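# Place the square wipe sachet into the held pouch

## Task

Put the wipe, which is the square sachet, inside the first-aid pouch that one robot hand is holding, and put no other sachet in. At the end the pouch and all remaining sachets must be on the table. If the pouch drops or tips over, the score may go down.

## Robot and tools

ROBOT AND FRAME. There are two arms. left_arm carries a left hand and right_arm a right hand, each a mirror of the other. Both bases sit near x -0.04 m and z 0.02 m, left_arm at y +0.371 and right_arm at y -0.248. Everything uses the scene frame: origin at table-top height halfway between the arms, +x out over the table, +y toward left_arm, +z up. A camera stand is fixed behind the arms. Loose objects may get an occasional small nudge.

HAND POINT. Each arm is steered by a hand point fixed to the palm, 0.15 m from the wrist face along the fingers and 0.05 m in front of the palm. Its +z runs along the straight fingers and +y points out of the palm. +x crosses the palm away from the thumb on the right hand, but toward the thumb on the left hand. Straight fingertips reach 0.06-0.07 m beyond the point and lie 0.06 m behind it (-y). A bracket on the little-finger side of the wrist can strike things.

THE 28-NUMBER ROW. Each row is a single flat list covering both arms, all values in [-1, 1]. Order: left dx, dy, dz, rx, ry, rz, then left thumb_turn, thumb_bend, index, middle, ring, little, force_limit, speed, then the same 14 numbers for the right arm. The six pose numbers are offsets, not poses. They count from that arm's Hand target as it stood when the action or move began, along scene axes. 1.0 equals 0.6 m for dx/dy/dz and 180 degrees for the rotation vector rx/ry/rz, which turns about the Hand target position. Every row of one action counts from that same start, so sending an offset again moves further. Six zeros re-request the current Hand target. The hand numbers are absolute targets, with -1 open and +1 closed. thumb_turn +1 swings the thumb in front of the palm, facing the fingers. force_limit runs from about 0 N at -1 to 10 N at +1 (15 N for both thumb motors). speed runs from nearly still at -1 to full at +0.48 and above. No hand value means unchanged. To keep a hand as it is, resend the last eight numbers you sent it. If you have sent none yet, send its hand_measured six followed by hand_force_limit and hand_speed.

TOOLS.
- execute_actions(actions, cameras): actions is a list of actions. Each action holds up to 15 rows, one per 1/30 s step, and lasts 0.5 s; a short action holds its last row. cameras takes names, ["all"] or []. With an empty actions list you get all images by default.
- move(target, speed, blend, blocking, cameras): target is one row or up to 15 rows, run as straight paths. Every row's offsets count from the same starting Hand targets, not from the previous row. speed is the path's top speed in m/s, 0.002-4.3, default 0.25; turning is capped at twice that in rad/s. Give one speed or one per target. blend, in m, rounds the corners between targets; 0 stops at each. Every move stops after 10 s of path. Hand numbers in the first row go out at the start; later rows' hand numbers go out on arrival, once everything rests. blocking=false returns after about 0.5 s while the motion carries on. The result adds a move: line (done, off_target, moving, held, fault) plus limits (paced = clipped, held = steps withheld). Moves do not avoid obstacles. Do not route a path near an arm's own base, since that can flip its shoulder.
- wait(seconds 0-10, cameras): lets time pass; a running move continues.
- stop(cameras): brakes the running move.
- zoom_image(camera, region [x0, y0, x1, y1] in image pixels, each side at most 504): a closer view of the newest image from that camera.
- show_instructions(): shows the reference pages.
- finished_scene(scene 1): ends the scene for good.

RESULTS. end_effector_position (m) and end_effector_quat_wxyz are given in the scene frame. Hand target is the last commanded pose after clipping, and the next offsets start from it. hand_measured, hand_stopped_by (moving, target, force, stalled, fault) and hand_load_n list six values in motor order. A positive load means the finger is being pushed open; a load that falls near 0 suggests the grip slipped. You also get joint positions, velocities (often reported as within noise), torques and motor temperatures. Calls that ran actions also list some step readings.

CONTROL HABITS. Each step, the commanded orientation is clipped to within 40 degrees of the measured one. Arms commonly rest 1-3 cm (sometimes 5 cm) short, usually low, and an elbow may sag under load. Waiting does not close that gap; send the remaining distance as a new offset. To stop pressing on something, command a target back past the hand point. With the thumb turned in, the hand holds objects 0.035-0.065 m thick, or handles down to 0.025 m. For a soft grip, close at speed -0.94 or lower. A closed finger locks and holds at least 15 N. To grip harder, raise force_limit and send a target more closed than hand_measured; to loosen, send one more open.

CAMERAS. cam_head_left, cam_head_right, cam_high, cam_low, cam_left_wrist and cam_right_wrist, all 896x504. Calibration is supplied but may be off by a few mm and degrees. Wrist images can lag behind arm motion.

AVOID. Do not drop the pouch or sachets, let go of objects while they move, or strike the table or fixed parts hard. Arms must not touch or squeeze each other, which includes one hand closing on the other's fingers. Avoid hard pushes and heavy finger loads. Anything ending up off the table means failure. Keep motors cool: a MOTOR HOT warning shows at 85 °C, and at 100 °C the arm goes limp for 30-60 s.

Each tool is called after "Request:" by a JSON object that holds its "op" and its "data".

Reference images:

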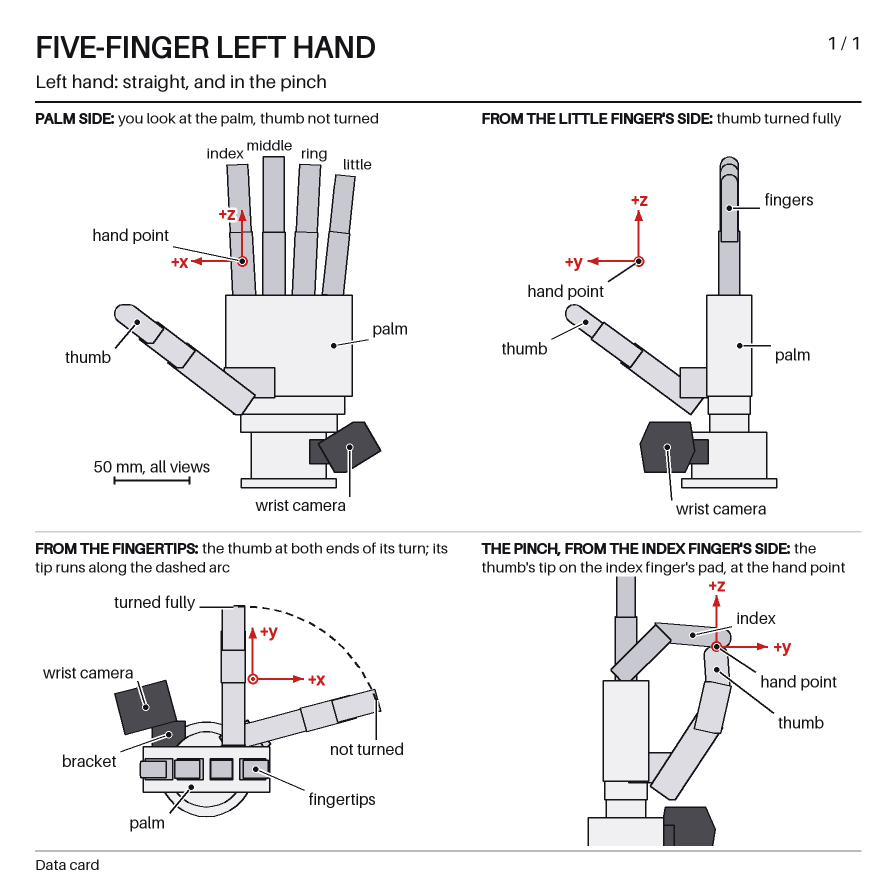

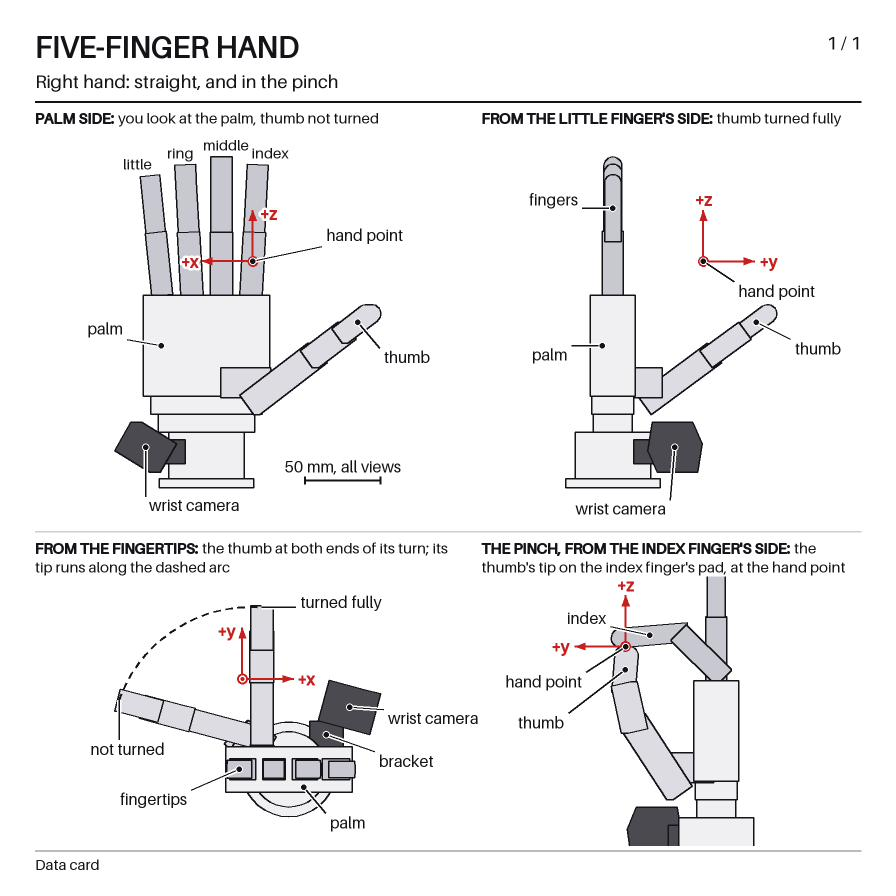

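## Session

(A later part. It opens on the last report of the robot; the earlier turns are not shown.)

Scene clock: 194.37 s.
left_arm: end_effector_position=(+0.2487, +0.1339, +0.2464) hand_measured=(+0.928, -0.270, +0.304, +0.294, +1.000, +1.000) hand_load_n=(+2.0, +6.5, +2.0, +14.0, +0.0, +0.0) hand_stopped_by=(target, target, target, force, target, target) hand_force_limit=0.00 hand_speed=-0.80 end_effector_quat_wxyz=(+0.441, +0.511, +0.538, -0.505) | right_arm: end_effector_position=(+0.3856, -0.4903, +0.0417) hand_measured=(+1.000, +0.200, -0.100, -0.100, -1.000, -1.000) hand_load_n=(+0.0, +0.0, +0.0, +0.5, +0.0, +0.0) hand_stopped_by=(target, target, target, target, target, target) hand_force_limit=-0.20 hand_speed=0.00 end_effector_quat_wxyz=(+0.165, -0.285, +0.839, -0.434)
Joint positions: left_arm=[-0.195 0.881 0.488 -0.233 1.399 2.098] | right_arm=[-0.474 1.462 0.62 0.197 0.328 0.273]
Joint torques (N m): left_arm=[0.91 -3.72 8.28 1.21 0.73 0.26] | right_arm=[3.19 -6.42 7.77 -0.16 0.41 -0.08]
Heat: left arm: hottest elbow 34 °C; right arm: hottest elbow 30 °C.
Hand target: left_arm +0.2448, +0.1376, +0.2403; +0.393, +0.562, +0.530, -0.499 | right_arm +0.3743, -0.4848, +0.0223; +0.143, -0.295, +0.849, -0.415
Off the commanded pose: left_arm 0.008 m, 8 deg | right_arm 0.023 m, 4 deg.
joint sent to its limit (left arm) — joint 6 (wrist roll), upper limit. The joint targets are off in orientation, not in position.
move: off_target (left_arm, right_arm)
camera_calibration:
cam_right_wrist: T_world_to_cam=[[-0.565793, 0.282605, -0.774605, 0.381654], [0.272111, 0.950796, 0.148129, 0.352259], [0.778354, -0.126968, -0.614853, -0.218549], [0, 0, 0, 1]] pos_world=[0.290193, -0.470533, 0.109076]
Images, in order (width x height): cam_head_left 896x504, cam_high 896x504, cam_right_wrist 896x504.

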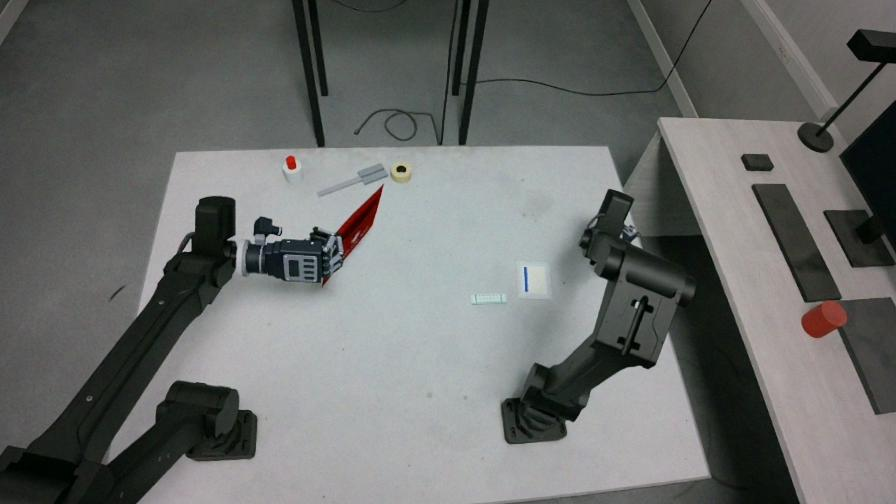

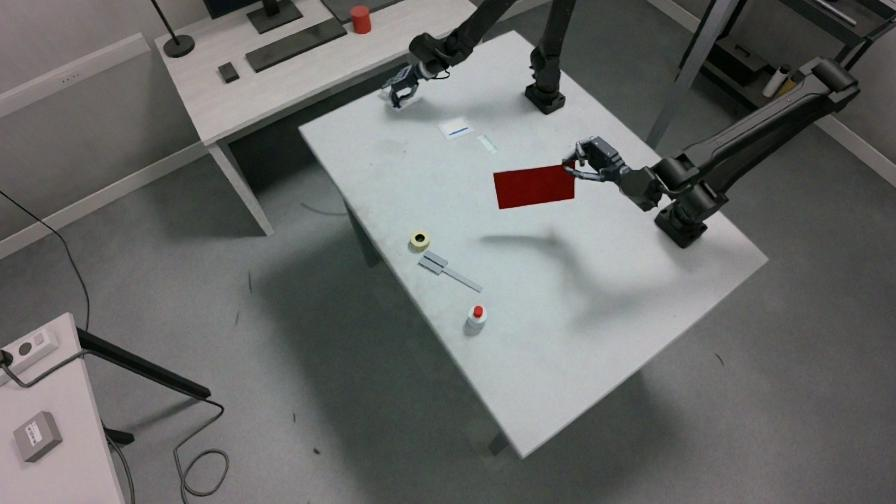

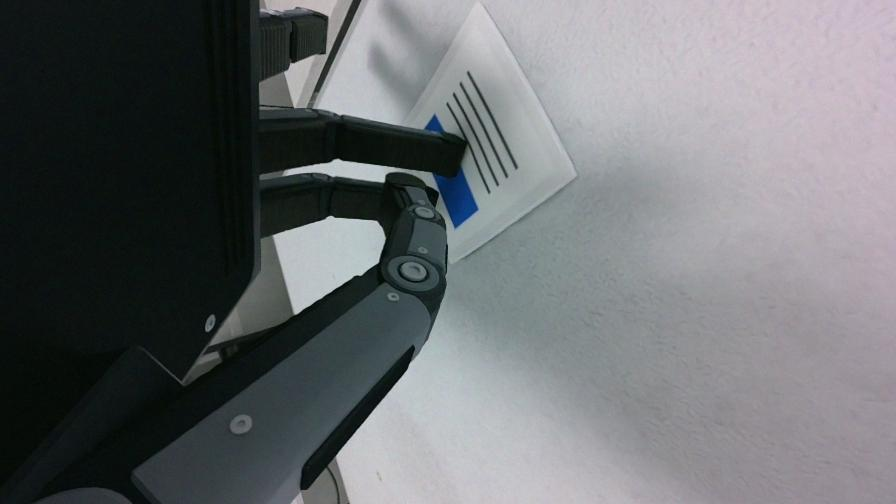

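Request:
{"op": "move", "data": {"target": [[0,0,0,0,0,0,0.928,-0.268,0.304,0.296,1.0,1.0,0.0,-0.8, 0.019,-0.009,0.01,0,0,0,1,0.2,-0.1,-0.1,-1,-1,-0.2,0],[0,0,0,0,0,0,0.928,-0.268,0.304,0.296,1.0,1.0,0.0,-0.8, 0.019,-0.009,0.075,0,0,0,1,0.2,-0.1,-0.1,-1,-1,-0.2,0],[0,0,0,0,0,0,0.928,-0.268,0.304,0.296,1.0,1.0,0.0,-0.8, 0.005,0.004,0.06,0,0,0,1,0.2,-0.1,-0.1,-1,-1,-0.2,0]], "speed": 0.1, "cameras": ["cam_head_left","cam_high","cam_right_wrist"]}}

Request:
{"op": "zoom_image", "data": {"camera": "cam_high", "region": [340, 40, 460, 160]}}

Scene clock: 204.60 s.
left_arm: end_effector_position=(+0.2487, +0.1339, +0.2464) hand_measured=(+0.928, -0.270, +0.304, +0.294, +1.000, +1.000) hand_load_n=(+2.0, +6.5, +2.0, +14.5, +0.0, +0.0) hand_stopped_by=(target, target, target, force, target, target) hand_force_limit=0.00 hand_speed=-0.80 end_effector_quat_wxyz=(+0.441, +0.511, +0.538, -0.505) | right_arm: end_effector_position=(+0.3686, -0.4818, +0.0460) hand_measured=(+1.000, +0.200, -0.100, -0.100, -1.000, -1.000) hand_load_n=(+0.0, +0.0, +0.0, +0.0, +0.0, +0.0) hand_stopped_by=(target, target, target, target, target, target) hand_force_limit=-0.20 hand_speed=0.00 end_effector_quat_wxyz=(+0.131, -0.300, +0.855, -0.403)
Joint positions: left_arm=[-0.195 0.881 0.488 -0.233 1.399 2.098] | right_arm=[-0.47 1.412 0.651 0.013 0.338 0.274]
Joint torques (N m): left_arm=[0.91 -3.72 8.27 1.21 0.73 0.27] | right_arm=[3.66 -9.52 9.25 1.83 0.32 0]
Heat: left arm: hottest elbow 34 °C; right arm: hottest elbow 30 °C.
Hand target: left_arm +0.2448, +0.1376, +0.2403; +0.393, +0.562, +0.530, -0.499 | right_arm +0.3772, -0.4825, +0.0583; +0.143, -0.295, +0.849, -0.415
Off the commanded pose: left_arm 0.008 m, 8 deg | right_arm 0.015 m, 2 deg.
joint sent to its limit (left arm) — joint 6 (wrist roll), upper limit. The joint targets are off in orientation, not in position.
move: off_target (left_arm, right_arm)
camera_calibration:
cam_right_wrist: T_world_to_cam=[[-0.633754, 0.316236, -0.70594, 0.411116], [0.290678, 0.94309, 0.161516, 0.336929], [0.716842, -0.10284, -0.689609, -0.163952], [0, 0, 0, 1]] pos_world=[0.280136, -0.464625, 0.122741]
Images, in order (width x height): cam_head_left 896x504, cam_high 896x504, cam_right_wrist 896x504.

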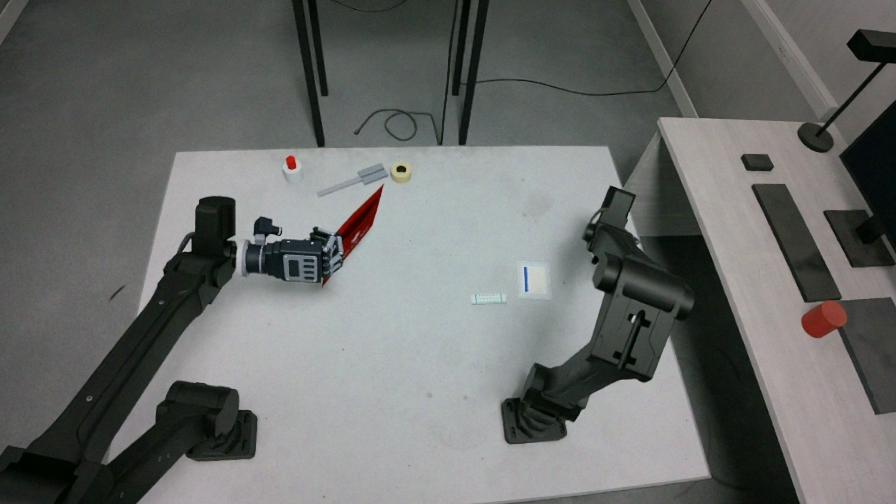

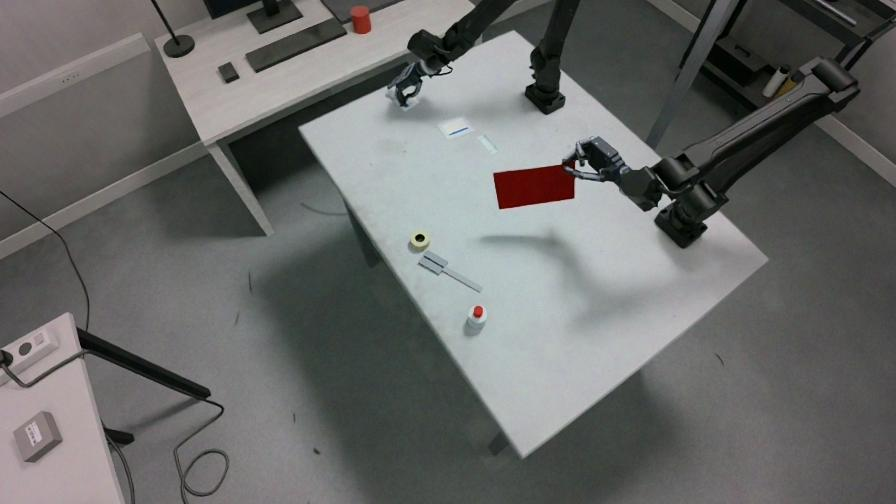

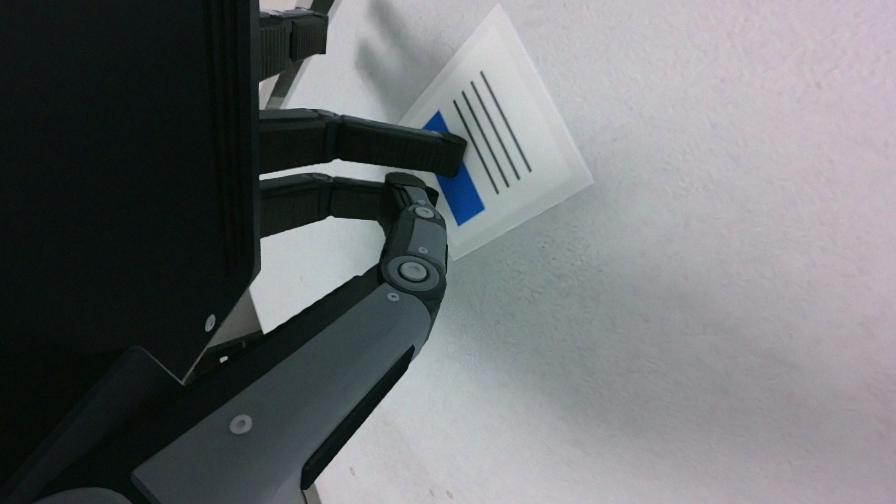

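Scaled by 4.200 from the camera's 896x504 image, which has a finer 1280x720 frame.

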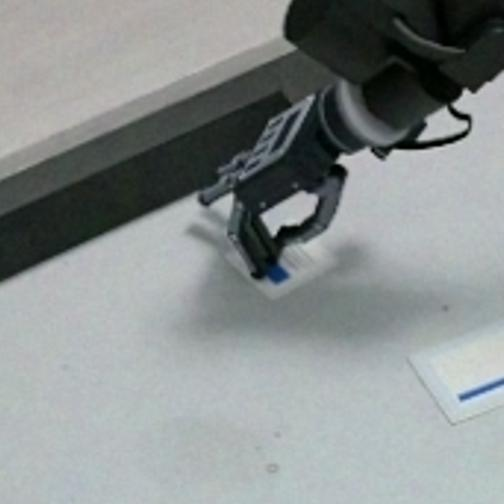

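Request:
{"op": "move", "data": {"target": [[0,0,0,0,0,0,0.928,-0.268,0.304,0.296,1.0,1.0,0.0,-0.8, -0.014,0.001,0.0,0,0,0,1,0.2,-0.1,-0.1,-1,-1,-0.2,0],[0,0,0,0,0,0,0.928,-0.268,0.304,0.296,1.0,1.0,0.0,-0.8, -0.014,0.001,0.045,0,0,0,1,0.2,-0.1,-0.1,-1,-1,-0.2,0],[0,0,0,0,0,0,0.928,-0.268,0.304,0.296,1.0,1.0,0.0,-0.8, -0.029,0.0175,0.03,0,0,0,1,0.2,-0.1,-0.1,-1,-1,-0.2,0]], "speed": 0.1, "cameras": ["cam_head_left","cam_high","cam_right_wrist"]}}

Request:
{"op": "zoom_image", "data": {"camera": "cam_high", "region": [340, 40, 460, 160]}}

Scene clock: 212.30 s.
left_arm: end_effector_position=(+0.2487, +0.1339, +0.2464) hand_measured=(+0.928, -0.270, +0.304, +0.294, +1.000, +1.000) hand_load_n=(+1.5, +6.5, +2.0, +14.5, +0.0, +0.0) hand_stopped_by=(target, target, target, force, target, target) hand_force_limit=0.00 hand_speed=-0.80 end_effector_quat_wxyz=(+0.441, +0.511, +0.538, -0.505) | right_arm: end_effector_position=(+0.3575, -0.4747, +0.0715) hand_measured=(+1.000, +0.200, -0.100, -0.100, -1.000, -1.000) hand_load_n=(-0.5, +0.0, +0.0, +0.0, +0.0, +0.0) hand_stopped_by=(target, target, target, target, target, target) hand_force_limit=-0.20 hand_speed=0.00 end_effector_quat_wxyz=(+0.135, -0.298, +0.852, -0.409)
Joint positions: left_arm=[-0.195 0.881 0.488 -0.233 1.399 2.098] | right_arm=[-0.466 1.314 0.636 -0.054 0.341 0.274]
Joint torques (N m): left_arm=[0.97 -3.72 8.28 1.21 0.73 0.26] | right_arm=[3.72 -8.06 8.44 1.87 0.34 0.01]
Heat: left arm: hottest elbow 34 °C; right arm: hottest elbow 30 °C.
Hand target: left_arm +0.2448, +0.1376, +0.2403; +0.393, +0.562, +0.530, -0.499 | right_arm +0.3598, -0.4718, +0.0762; +0.143, -0.296, +0.849, -0.415
Off the commanded pose: left_arm 0.008 m, 8 deg | right_arm 0.006 m, 1 deg.
joint sent to its limit (left arm) — joint 6 (wrist roll), upper limit. The joint targets are off in orientation, not in position.
move: off_target (left_arm)
camera_calibration:
cam_right_wrist: T_world_to_cam=[[-0.625117, 0.308694, -0.716894, 0.413982], [0.287102, 0.945017, 0.156576, 0.33192], [0.725811, -0.107943, -0.679373, -0.143987], [0, 0, 0, 1]] pos_world=[0.268, -0.457006, 0.146989]
Images, in order (width x height): cam_head_left 896x504, cam_high 896x504, cam_right_wrist 896x504.

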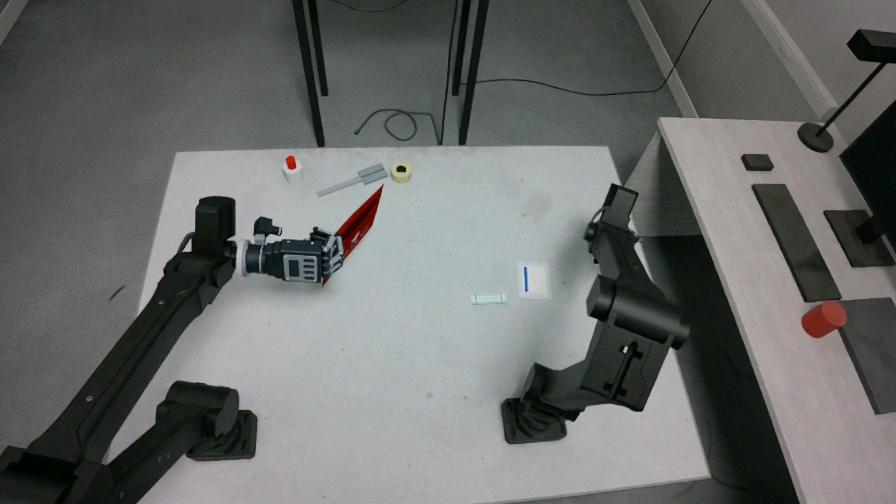

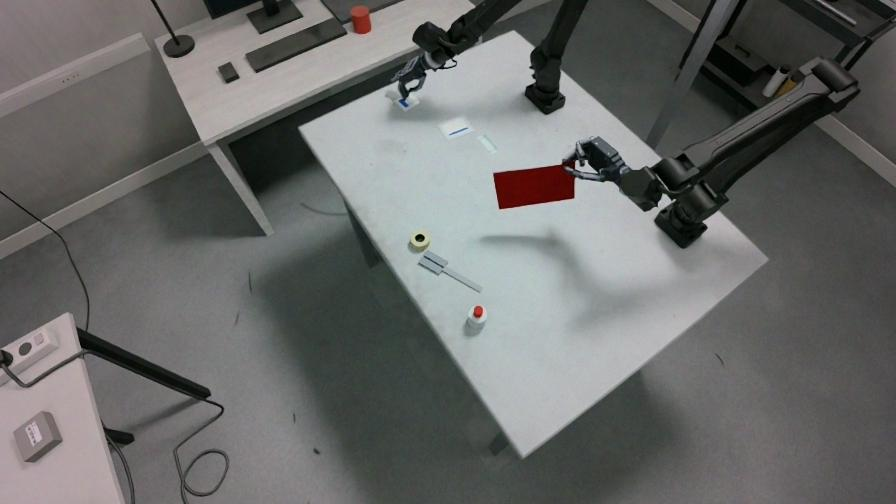

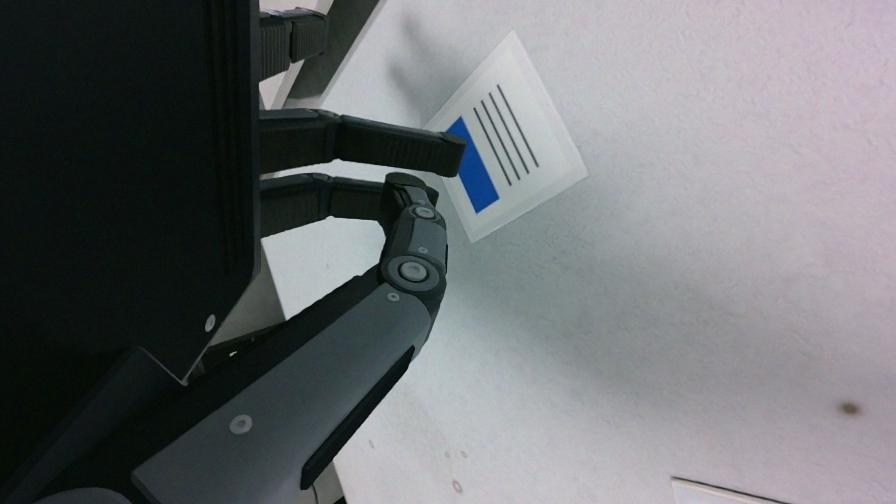

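Scaled by 4.200 from the camera's 896x504 image, which has a finer 1280x720 frame.

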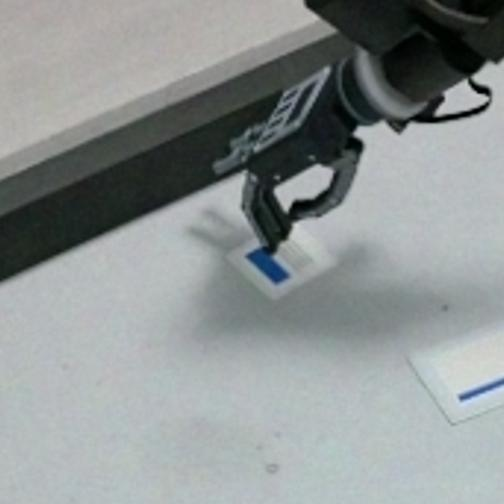

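Request:
{"op": "move", "data": {"target": [[0,0,0,0,0,0,0.928,-0.268,0.304,0.296,1.0,1.0,0.0,-0.8, 0,0,-0.085,0,0,0,1,0.2,-0.1,-0.1,-1,-1,-0.2,0],[0,0,0,0,0,0,0.928,-0.268,0.304,0.296,1.0,1.0,0.0,-0.8, 0,-0.155,-0.085,0,0,0,1,0.2,-0.1,-0.1,-1,-1,-0.2,0]], "speed": [0.07,0.08], "cameras": ["cam_head_left","cam_high","cam_right_wrist"]}}

Request:
{"op": "zoom_image", "data": {"camera": "cam_high", "region": [340, 40, 460, 160]}}

Request:
{"op": "zoom_image", "data": {"camera": "cam_right_wrist", "region": [260, 0, 680, 300]}}

Scene clock: 224.13 s.
left_arm: end_effector_position=(+0.2487, +0.1339, +0.2464) hand_measured=(+0.928, -0.270, +0.304, +0.294, +1.000, +1.000) hand_load_n=(+1.5, +6.5, +1.5, +14.5, +0.0, +0.0) hand_stopped_by=(target, target, target, force, target, target) hand_force_limit=0.00 hand_speed=-0.80 end_effector_quat_wxyz=(+0.441, +0.511, +0.538, -0.505) | right_arm: end_effector_position=(+0.3650, -0.5528, +0.0431) hand_measured=(+1.000, +0.200, -0.100, -0.100, -1.000, -1.000) hand_load_n=(+0.0, +0.0, +0.0, -4.0, +0.0, +0.0) hand_stopped_by=(target, target, target, target, target, target) hand_force_limit=-0.20 hand_speed=0.00 end_effector_quat_wxyz=(+0.164, -0.291, +0.842, -0.424)
Joint positions: left_arm=[-0.195 0.881 0.488 -0.233 1.399 2.098] | right_arm=[-0.652 1.498 0.675 0.185 0.172 0.163]
Joint torques (N m): left_arm=[0.91 -3.72 8.27 1.21 0.73 0.26] | right_arm=[1.67 -4.6 10.26 0.94 0.39 -0.23]
Heat: left arm: hottest elbow 34 °C; right arm: hottest elbow 31 °C.
Hand target: left_arm +0.2448, +0.1376, +0.2403; +0.393, +0.562, +0.530, -0.499 | right_arm +0.3599, -0.5650, +0.0254; +0.143, -0.295, +0.848, -0.415
Off the commanded pose: left_arm 0.008 m, 8 deg | right_arm 0.022 m, 3 deg.
joint sent to its limit (left arm) — joint 6 (wrist roll), upper limit. The joint targets are off in orientation, not in position.
move: off_target (left_arm, right_arm)
camera_calibration:
cam_right_wrist: T_world_to_cam=[[-0.579067, 0.289733, -0.762061, 0.397085], [0.264098, 0.950983, 0.160881, 0.419426], [0.77132, -0.108098, -0.627201, -0.196087], [0, 0, 0, 1]] pos_world=[0.270415, -0.535112, 0.11214]
Images, in order (width x height): cam_head_left 896x504, cam_high 896x504, cam_right_wrist 896x504.

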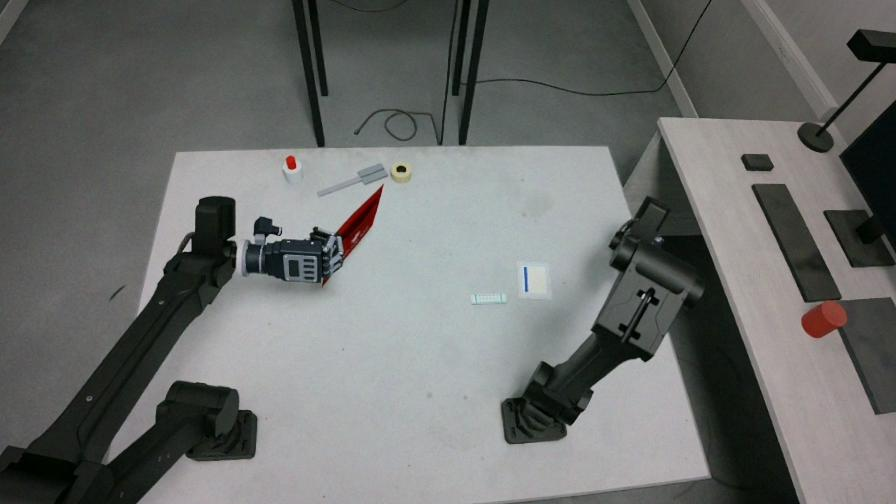

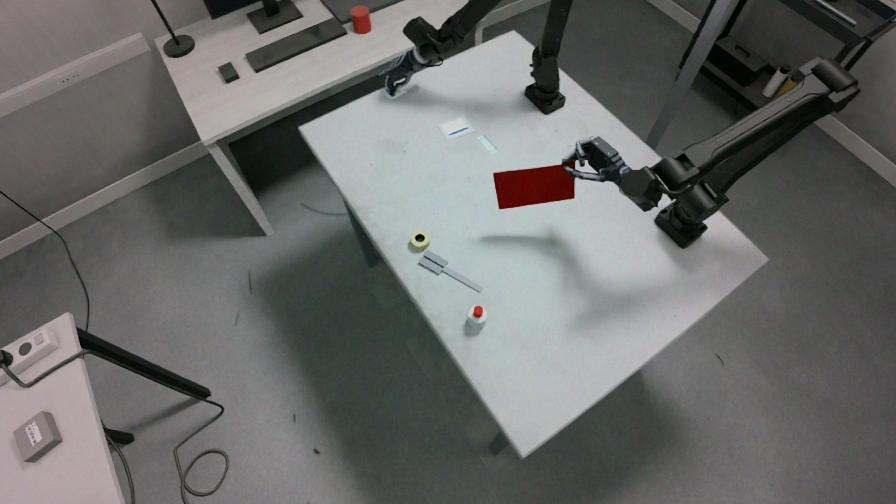

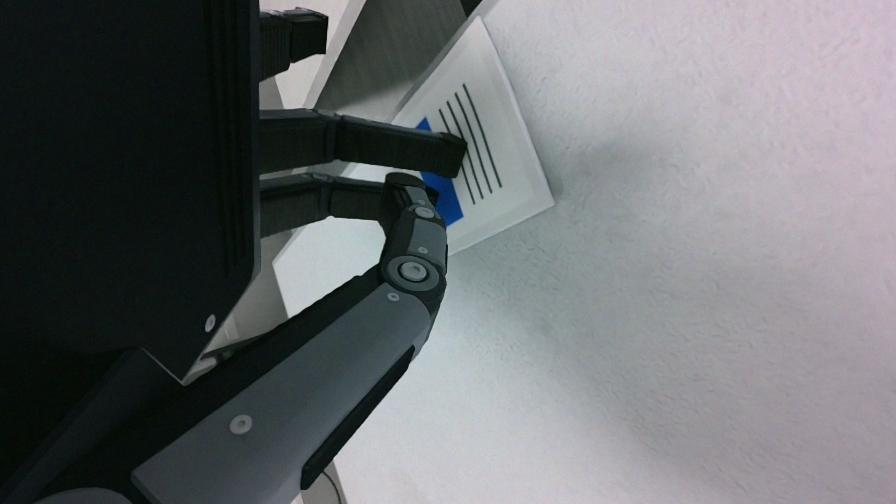

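Scaled by 4.200 from the camera's 896x504 image, which has a finer 1280x720 frame.

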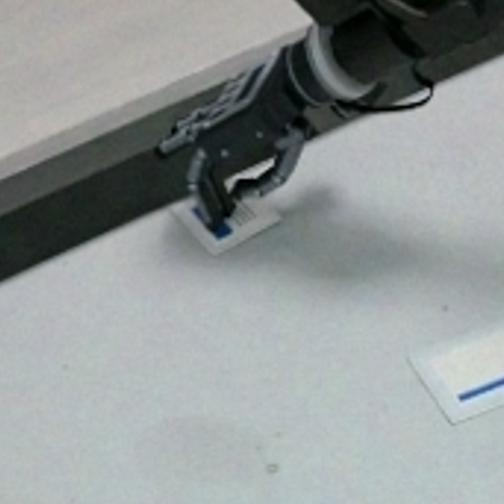

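Scaled by 1.200 from the camera's 896x504 image, which has a finer 1280x720 frame.

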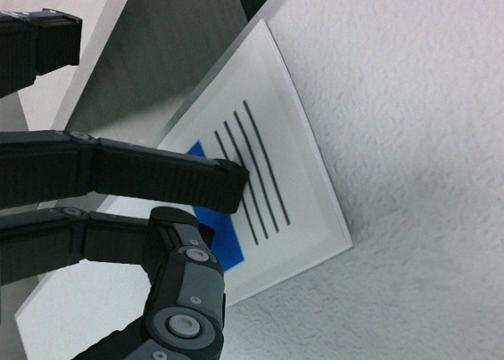

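Request:
{"op": "move", "data": {"target": [0,0,0,0,0,0,0.928,-0.268,0.304,0.296,1.0,1.0,0.0,-0.8, 0,-0.05,0,0,0,0,1,0.2,-0.1,-0.1,-1,-1,-0.2,0], "speed": [0.06], "cameras": ["cam_high","cam_right_wrist"]}}

Request:
{"op": "zoom_image", "data": {"camera": "cam_high", "region": [340, 40, 460, 160]}}

Request:
{"op": "zoom_image", "data": {"camera": "cam_right_wrist", "region": [260, 0, 680, 300]}}

Scene clock: 228.90 s.
left_arm: end_effector_position=(+0.2487, +0.1339, +0.2464) hand_measured=(+0.928, -0.270, +0.304, +0.294, +1.000, +1.000) hand_load_n=(+2.0, +6.5, +1.5, +14.5, +0.0, +0.0) hand_stopped_by=(target, target, target, force, target, target) hand_force_limit=0.00 hand_speed=-0.80 end_effector_quat_wxyz=(+0.441, +0.511, +0.538, -0.505) | right_arm: end_effector_position=(+0.3656, -0.5826, +0.0439) hand_measured=(+1.000, +0.200, -0.100, -0.100, -1.000, -1.000) hand_load_n=(+0.0, +0.0, +0.0, -4.0, +0.0, +0.0) hand_stopped_by=(target, target, target, target, target, target) hand_force_limit=-0.20 hand_speed=0.00 end_effector_quat_wxyz=(+0.164, -0.291, +0.841, -0.426)
Joint positions: left_arm=[-0.195 0.881 0.488 -0.233 1.399 2.098] | right_arm=[-0.71 1.541 0.726 0.185 0.127 0.126]
Joint torques (N m): left_arm=[0.97 -3.72 8.27 1.2 0.73 0.26] | right_arm=[1.55 -5.71 10.54 0.9 0.32 -0.24]
Heat: left arm: hottest elbow 34 °C; right arm: hottest elbow 31 °C.
Hand target: left_arm +0.2448, +0.1376, +0.2403; +0.393, +0.562, +0.530, -0.499 | right_arm +0.3599, -0.5951, +0.0255; +0.143, -0.295, +0.848, -0.415
Off the commanded pose: left_arm 0.008 m, 8 deg | right_arm 0.023 m, 3 deg.
joint sent to its limit (left arm) — joint 6 (wrist roll), upper limit. The joint targets are off in orientation, not in position.
move: off_target (left_arm, right_arm)
camera_calibration:
cam_right_wrist: T_world_to_cam=[[-0.579192, 0.286517, -0.763181, 0.404824], [0.26372, 0.951711, 0.157155, 0.448257], [0.771355, -0.110243, -0.626783, -0.200502], [0, 0, 0, 1]] pos_world=[0.270915, -0.564704, 0.112836]
Images, in order (width x height): cam_high 896x504, cam_right_wrist 896x504.

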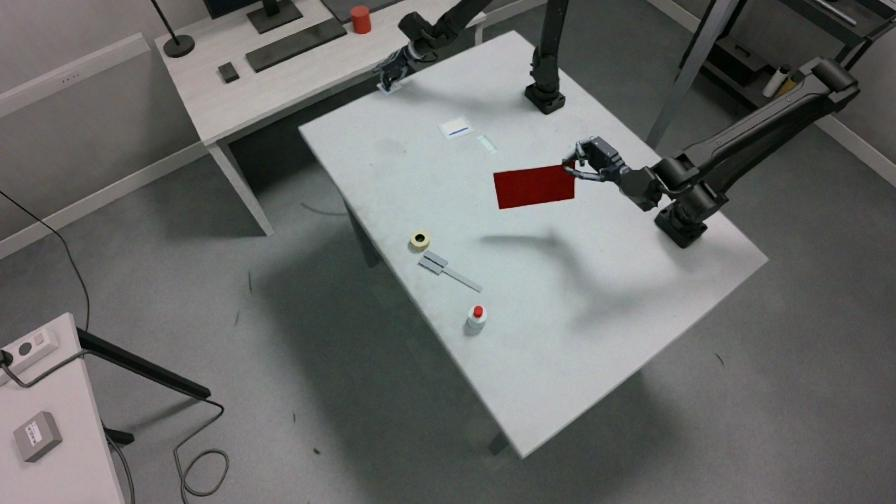

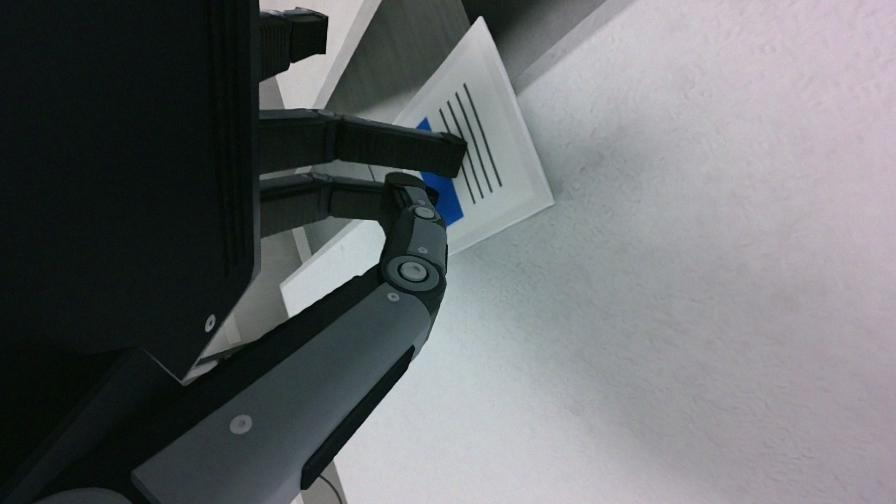

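Scaled by 4.200 from the camera's 896x504 image, which has a finer 1280x720 frame.

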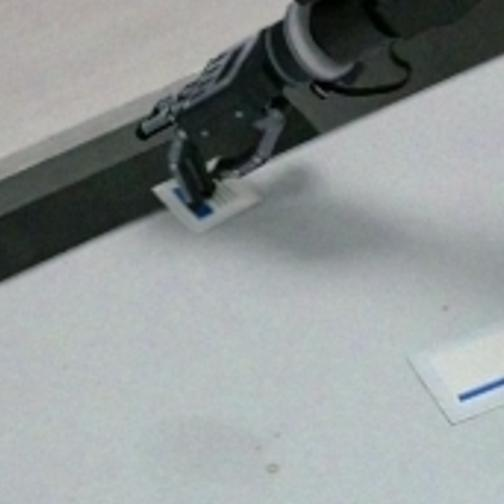

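Scaled by 1.200 from the camera's 896x504 image, which has a finer 1280x720 frame.

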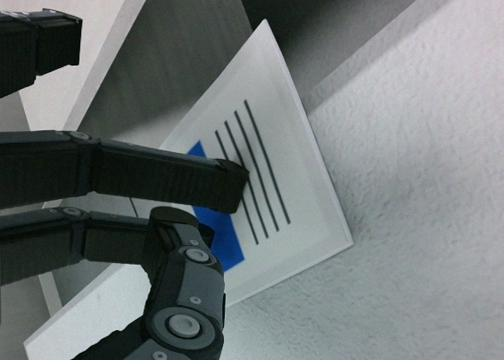

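Request:
{"op": "move", "data": {"target": [0,0,0,0,0,0,0.928,-0.268,0.304,0.296,1.0,1.0,0.0,-0.8, 0,-0.008,0,0,0,0,1,0.2,-0.1,-0.1,-1,-1,-0.2,0], "speed": [0.06], "cameras": ["cam_right_wrist"]}}

Request:
{"op": "zoom_image", "data": {"camera": "cam_right_wrist", "region": [260, 0, 680, 300]}}

Scene clock: 232.73 s.
left_arm: end_effector_position=(+0.2487, +0.1339, +0.2464) hand_measured=(+0.928, -0.270, +0.304, +0.294, +1.000, +1.000) hand_load_n=(+2.0, +6.5, +1.5, +14.5, +0.0, +0.0) hand_stopped_by=(target, target, target, force, target, target) hand_force_limit=0.00 hand_speed=-0.80 end_effector_quat_wxyz=(+0.441, +0.511, +0.538, -0.505) | right_arm: end_effector_position=(+0.3661, -0.5859, +0.0438) hand_measured=(+1.000, +0.200, -0.100, -0.100, -1.000, -1.000) hand_load_n=(+0.0, +0.0, +0.0, -4.5, +0.0, +0.0) hand_stopped_by=(target, target, target, target, target, target) hand_force_limit=-0.20 hand_speed=0.00 end_effector_quat_wxyz=(+0.164, -0.292, +0.841, -0.425)
Joint positions: left_arm=[-0.195 0.881 0.488 -0.233 1.399 2.098] | right_arm=[-0.716 1.547 0.733 0.185 0.12 0.121]
Joint torques (N m): left_arm=[0.97 -3.72 8.28 1.21 0.73 0.26] | right_arm=[1.44 -5.83 10.65 0.87 0.37 -0.3]
Heat: left arm: hottest elbow 34 °C; right arm: hottest elbow 31 °C.
Hand target: left_arm +0.2448, +0.1376, +0.2403; +0.393, +0.562, +0.530, -0.499 | right_arm +0.3599, -0.5998, +0.0253; +0.143, -0.295, +0.849, -0.415
Off the commanded pose: left_arm 0.008 m, 8 deg | right_arm 0.024 m, 3 deg.
joint sent to its limit (left arm) — joint 6 (wrist roll), upper limit. The joint targets are off in orientation, not in position.
move: off_target (left_arm, right_arm)
camera_calibration:
cam_right_wrist: T_world_to_cam=[[-0.579303, 0.285529, -0.763466, 0.40551], [0.261394, 0.952247, 0.157791, 0.452468], [0.772063, -0.108157, -0.626276, -0.200333], [0, 0, 0, 1]] pos_world=[0.271311, -0.568314, 0.112734]
Images, in order (width x height): cam_right_wrist 896x504.

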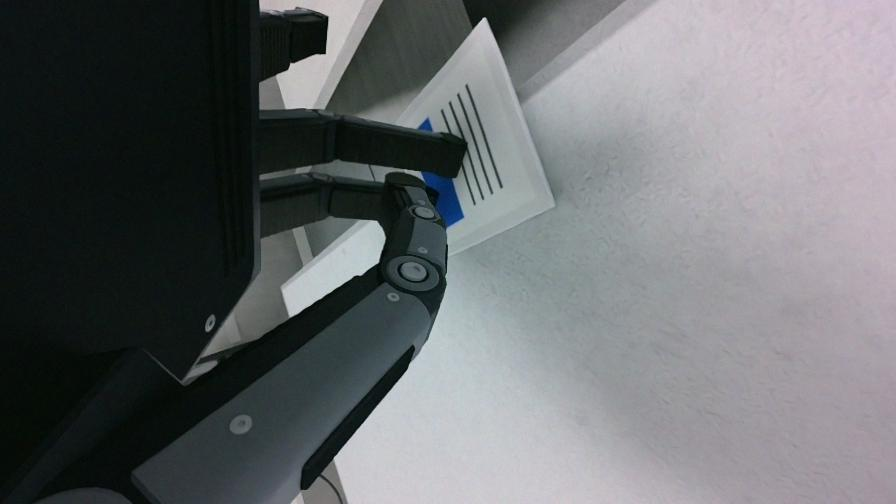

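Scaled by 1.200 from the camera's 896x504 image, which has a finer 1280x720 frame.

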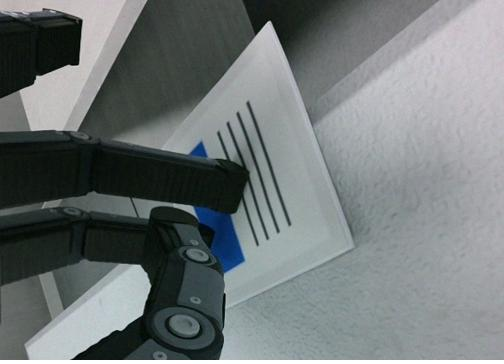

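Request:
{"op": "zoom_image", "data": {"camera": "cam_right_wrist", "region": [430, 0, 680, 220]}}

Request:
{"op": "zoom_image", "data": {"camera": "cam_right_wrist", "region": [200, 160, 480, 360]}}

Scaled by 2.016 from the camera's 896x504 image, which has a finer 1280x720 frame.

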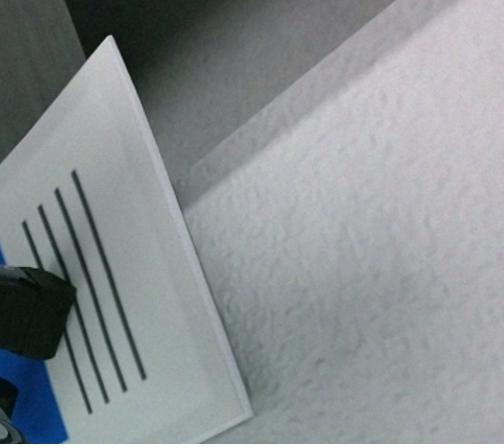

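Scaled by 1.800 from the camera's 896x504 image, which has a finer 1280x720 frame.

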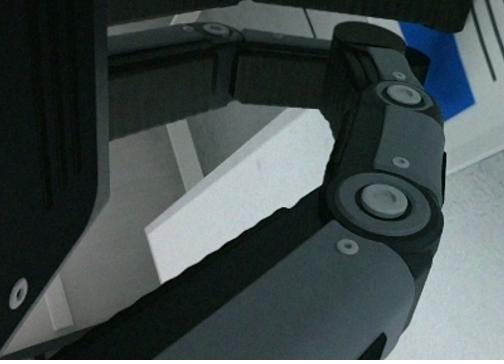

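Request:
{"op": "move", "data": {"target": [[0,0,0,0,0,0,0.928,-0.268,0.304,0.296,1.0,1.0,0.0,-0.8, 0.012,0.037,0,0,0,0,1,0.2,-0.1,-0.1,-1,-1,-0.2,0]], "speed": 0.04, "cameras": ["cam_right_wrist"]}}

Request:
{"op": "zoom_image", "data": {"camera": "cam_right_wrist", "region": [430, 0, 680, 220]}}

Scene clock: 254.43 s.
left_arm: end_effector_position=(+0.2487, +0.1339, +0.2464) hand_measured=(+0.928, -0.270, +0.304, +0.294, +1.000, +1.000) hand_load_n=(+2.0, +6.5, +2.0, +14.5, +0.0, +0.0) hand_stopped_by=(target, target, target, force, target, target) hand_force_limit=0.00 hand_speed=-0.80 end_effector_quat_wxyz=(+0.441, +0.511, +0.538, -0.505) | right_arm: end_effector_position=(+0.3682, -0.5838, +0.0436) hand_measured=(+1.000, +0.200, -0.100, -0.100, -1.000, -1.000) hand_load_n=(+0.0, +0.0, +0.0, -2.0, +0.0, -0.5) hand_stopped_by=(target, target, target, target, target, target) hand_force_limit=-0.20 hand_speed=0.00 end_effector_quat_wxyz=(+0.151, -0.290, +0.840, -0.432)
Joint positions: left_arm=[-0.195 0.881 0.488 -0.233 1.399 2.098] | right_arm=[-0.693 1.547 0.733 0.185 0.167 0.124]
Joint torques (N m): left_arm=[0.97 -3.78 8.27 1.21 0.73 0.27] | right_arm=[3.37 -7.18 8.61 0.8 0.21 0.04]
Heat: left arm: hottest elbow 34 °C; right arm: hottest elbow 32 °C.
Hand target: left_arm +0.2448, +0.1376, +0.2403; +0.393, +0.562, +0.530, -0.499 | right_arm +0.3671, -0.5776, +0.0253; +0.143, -0.295, +0.849, -0.415
Off the commanded pose: left_arm 0.008 m, 8 deg | right_arm 0.019 m, 2 deg.
joint sent to its limit (left arm) — joint 6 (wrist roll), upper limit. The joint targets are off in orientation, not in position.
move: off_target (left_arm, right_arm)
camera_calibration:
cam_right_wrist: T_world_to_cam=[[-0.587054, 0.280307, -0.75947, 0.405623], [0.279548, 0.950625, 0.134774, 0.443212], [0.75975, -0.133189, -0.636428, -0.211573], [0, 0, 0, 1]] pos_world=[0.274966, -0.563207, 0.113674]
Images, in order (width x height): cam_right_wrist 896x504.

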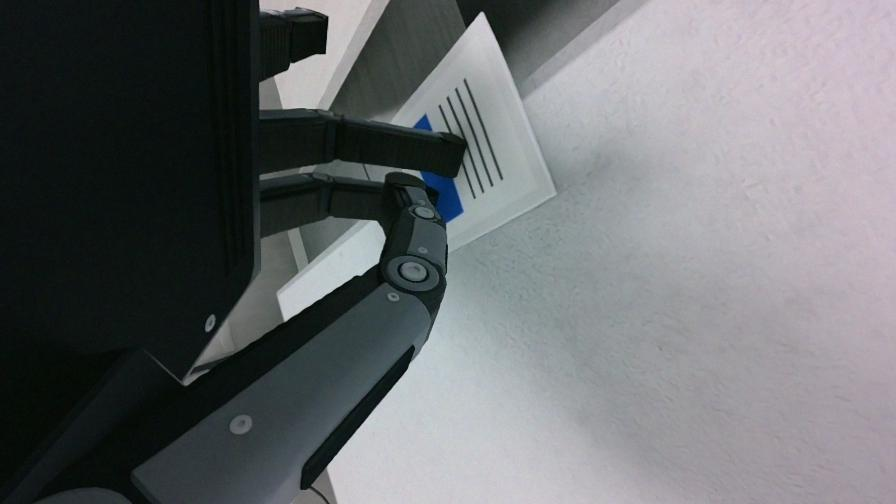

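Scaled by 2.016 from the camera's 896x504 image, which has a finer 1280x720 frame.

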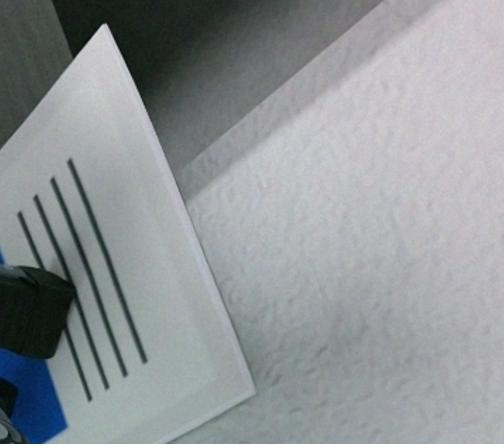

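Request:
{"op": "move", "data": {"target": [[0,0,0,0,0,0,0.928,-0.268,0.304,0.296,1.0,1.0,0.0,-0.8, 0.0,0.02,0,0,0,0,1,0.2,-0.1,-0.1,-1,-1,-0.2,0]], "speed": 0.04, "cameras": ["cam_right_wrist"]}}

Request:
{"op": "zoom_image", "data": {"camera": "cam_right_wrist", "region": [430, 0, 680, 220]}}

Scene clock: 257.87 s.
left_arm: end_effector_position=(+0.2487, +0.1339, +0.2464) hand_measured=(+0.928, -0.270, +0.304, +0.294, +1.000, +1.000) hand_load_n=(+1.5, +6.5, +1.5, +14.5, +0.0, +0.0) hand_stopped_by=(target, target, target, force, target, target) hand_force_limit=0.00 hand_speed=-0.80 end_effector_quat_wxyz=(+0.441, +0.511, +0.538, -0.505) | right_arm: end_effector_position=(+0.3709, -0.5809, +0.0438) hand_measured=(+1.000, +0.200, -0.100, -0.100, -1.000, -1.000) hand_load_n=(+0.0, +0.0, +0.0, -1.5, +0.0, +0.0) hand_stopped_by=(target, target, target, target, target, target) hand_force_limit=-0.20 hand_speed=0.00 end_effector_quat_wxyz=(+0.147, -0.288, +0.840, -0.435)
Joint positions: left_arm=[-0.195 0.881 0.488 -0.233 1.399 2.098] | right_arm=[-0.678 1.547 0.733 0.185 0.191 0.132]
Joint torques (N m): left_arm=[0.97 -3.72 8.28 1.2 0.73 0.26] | right_arm=[4.42 -8.06 6.75 0.81 0.01 0.1]
Heat: left arm: hottest elbow 34 °C; right arm: hottest elbow 32 °C.
Hand target: left_arm +0.2448, +0.1376, +0.2403; +0.393, +0.562, +0.530, -0.499 | right_arm +0.3670, -0.5656, +0.0253; +0.143, -0.295, +0.849, -0.415
Off the commanded pose: left_arm 0.008 m, 8 deg | right_arm 0.024 m, 3 deg.
joint sent to its limit (left arm) — joint 6 (wrist roll), upper limit. The joint targets are off in orientation, not in position.
move: off_target (left_arm, right_arm)
camera_calibration:
cam_right_wrist: T_world_to_cam=[[-0.587379, 0.280243, -0.759243, 0.406552], [0.288247, 0.949056, 0.127307, 0.435911], [0.75624, -0.144072, -0.638235, -0.218097], [0, 0, 0, 1]] pos_world=[0.278084, -0.559059, 0.11398]
Images, in order (width x height): cam_right_wrist 896x504.

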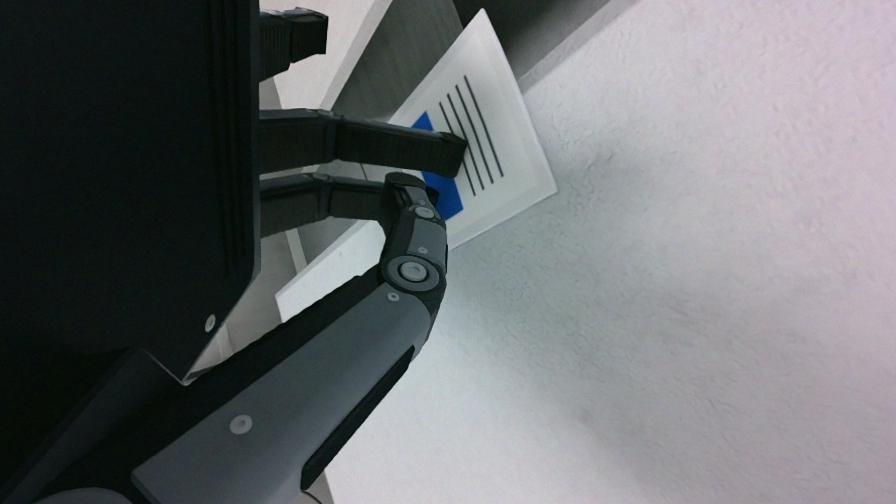

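Scaled by 2.016 from the camera's 896x504 image, which has a finer 1280x720 frame.

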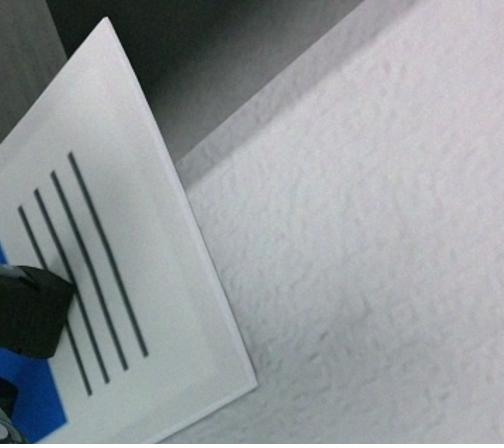

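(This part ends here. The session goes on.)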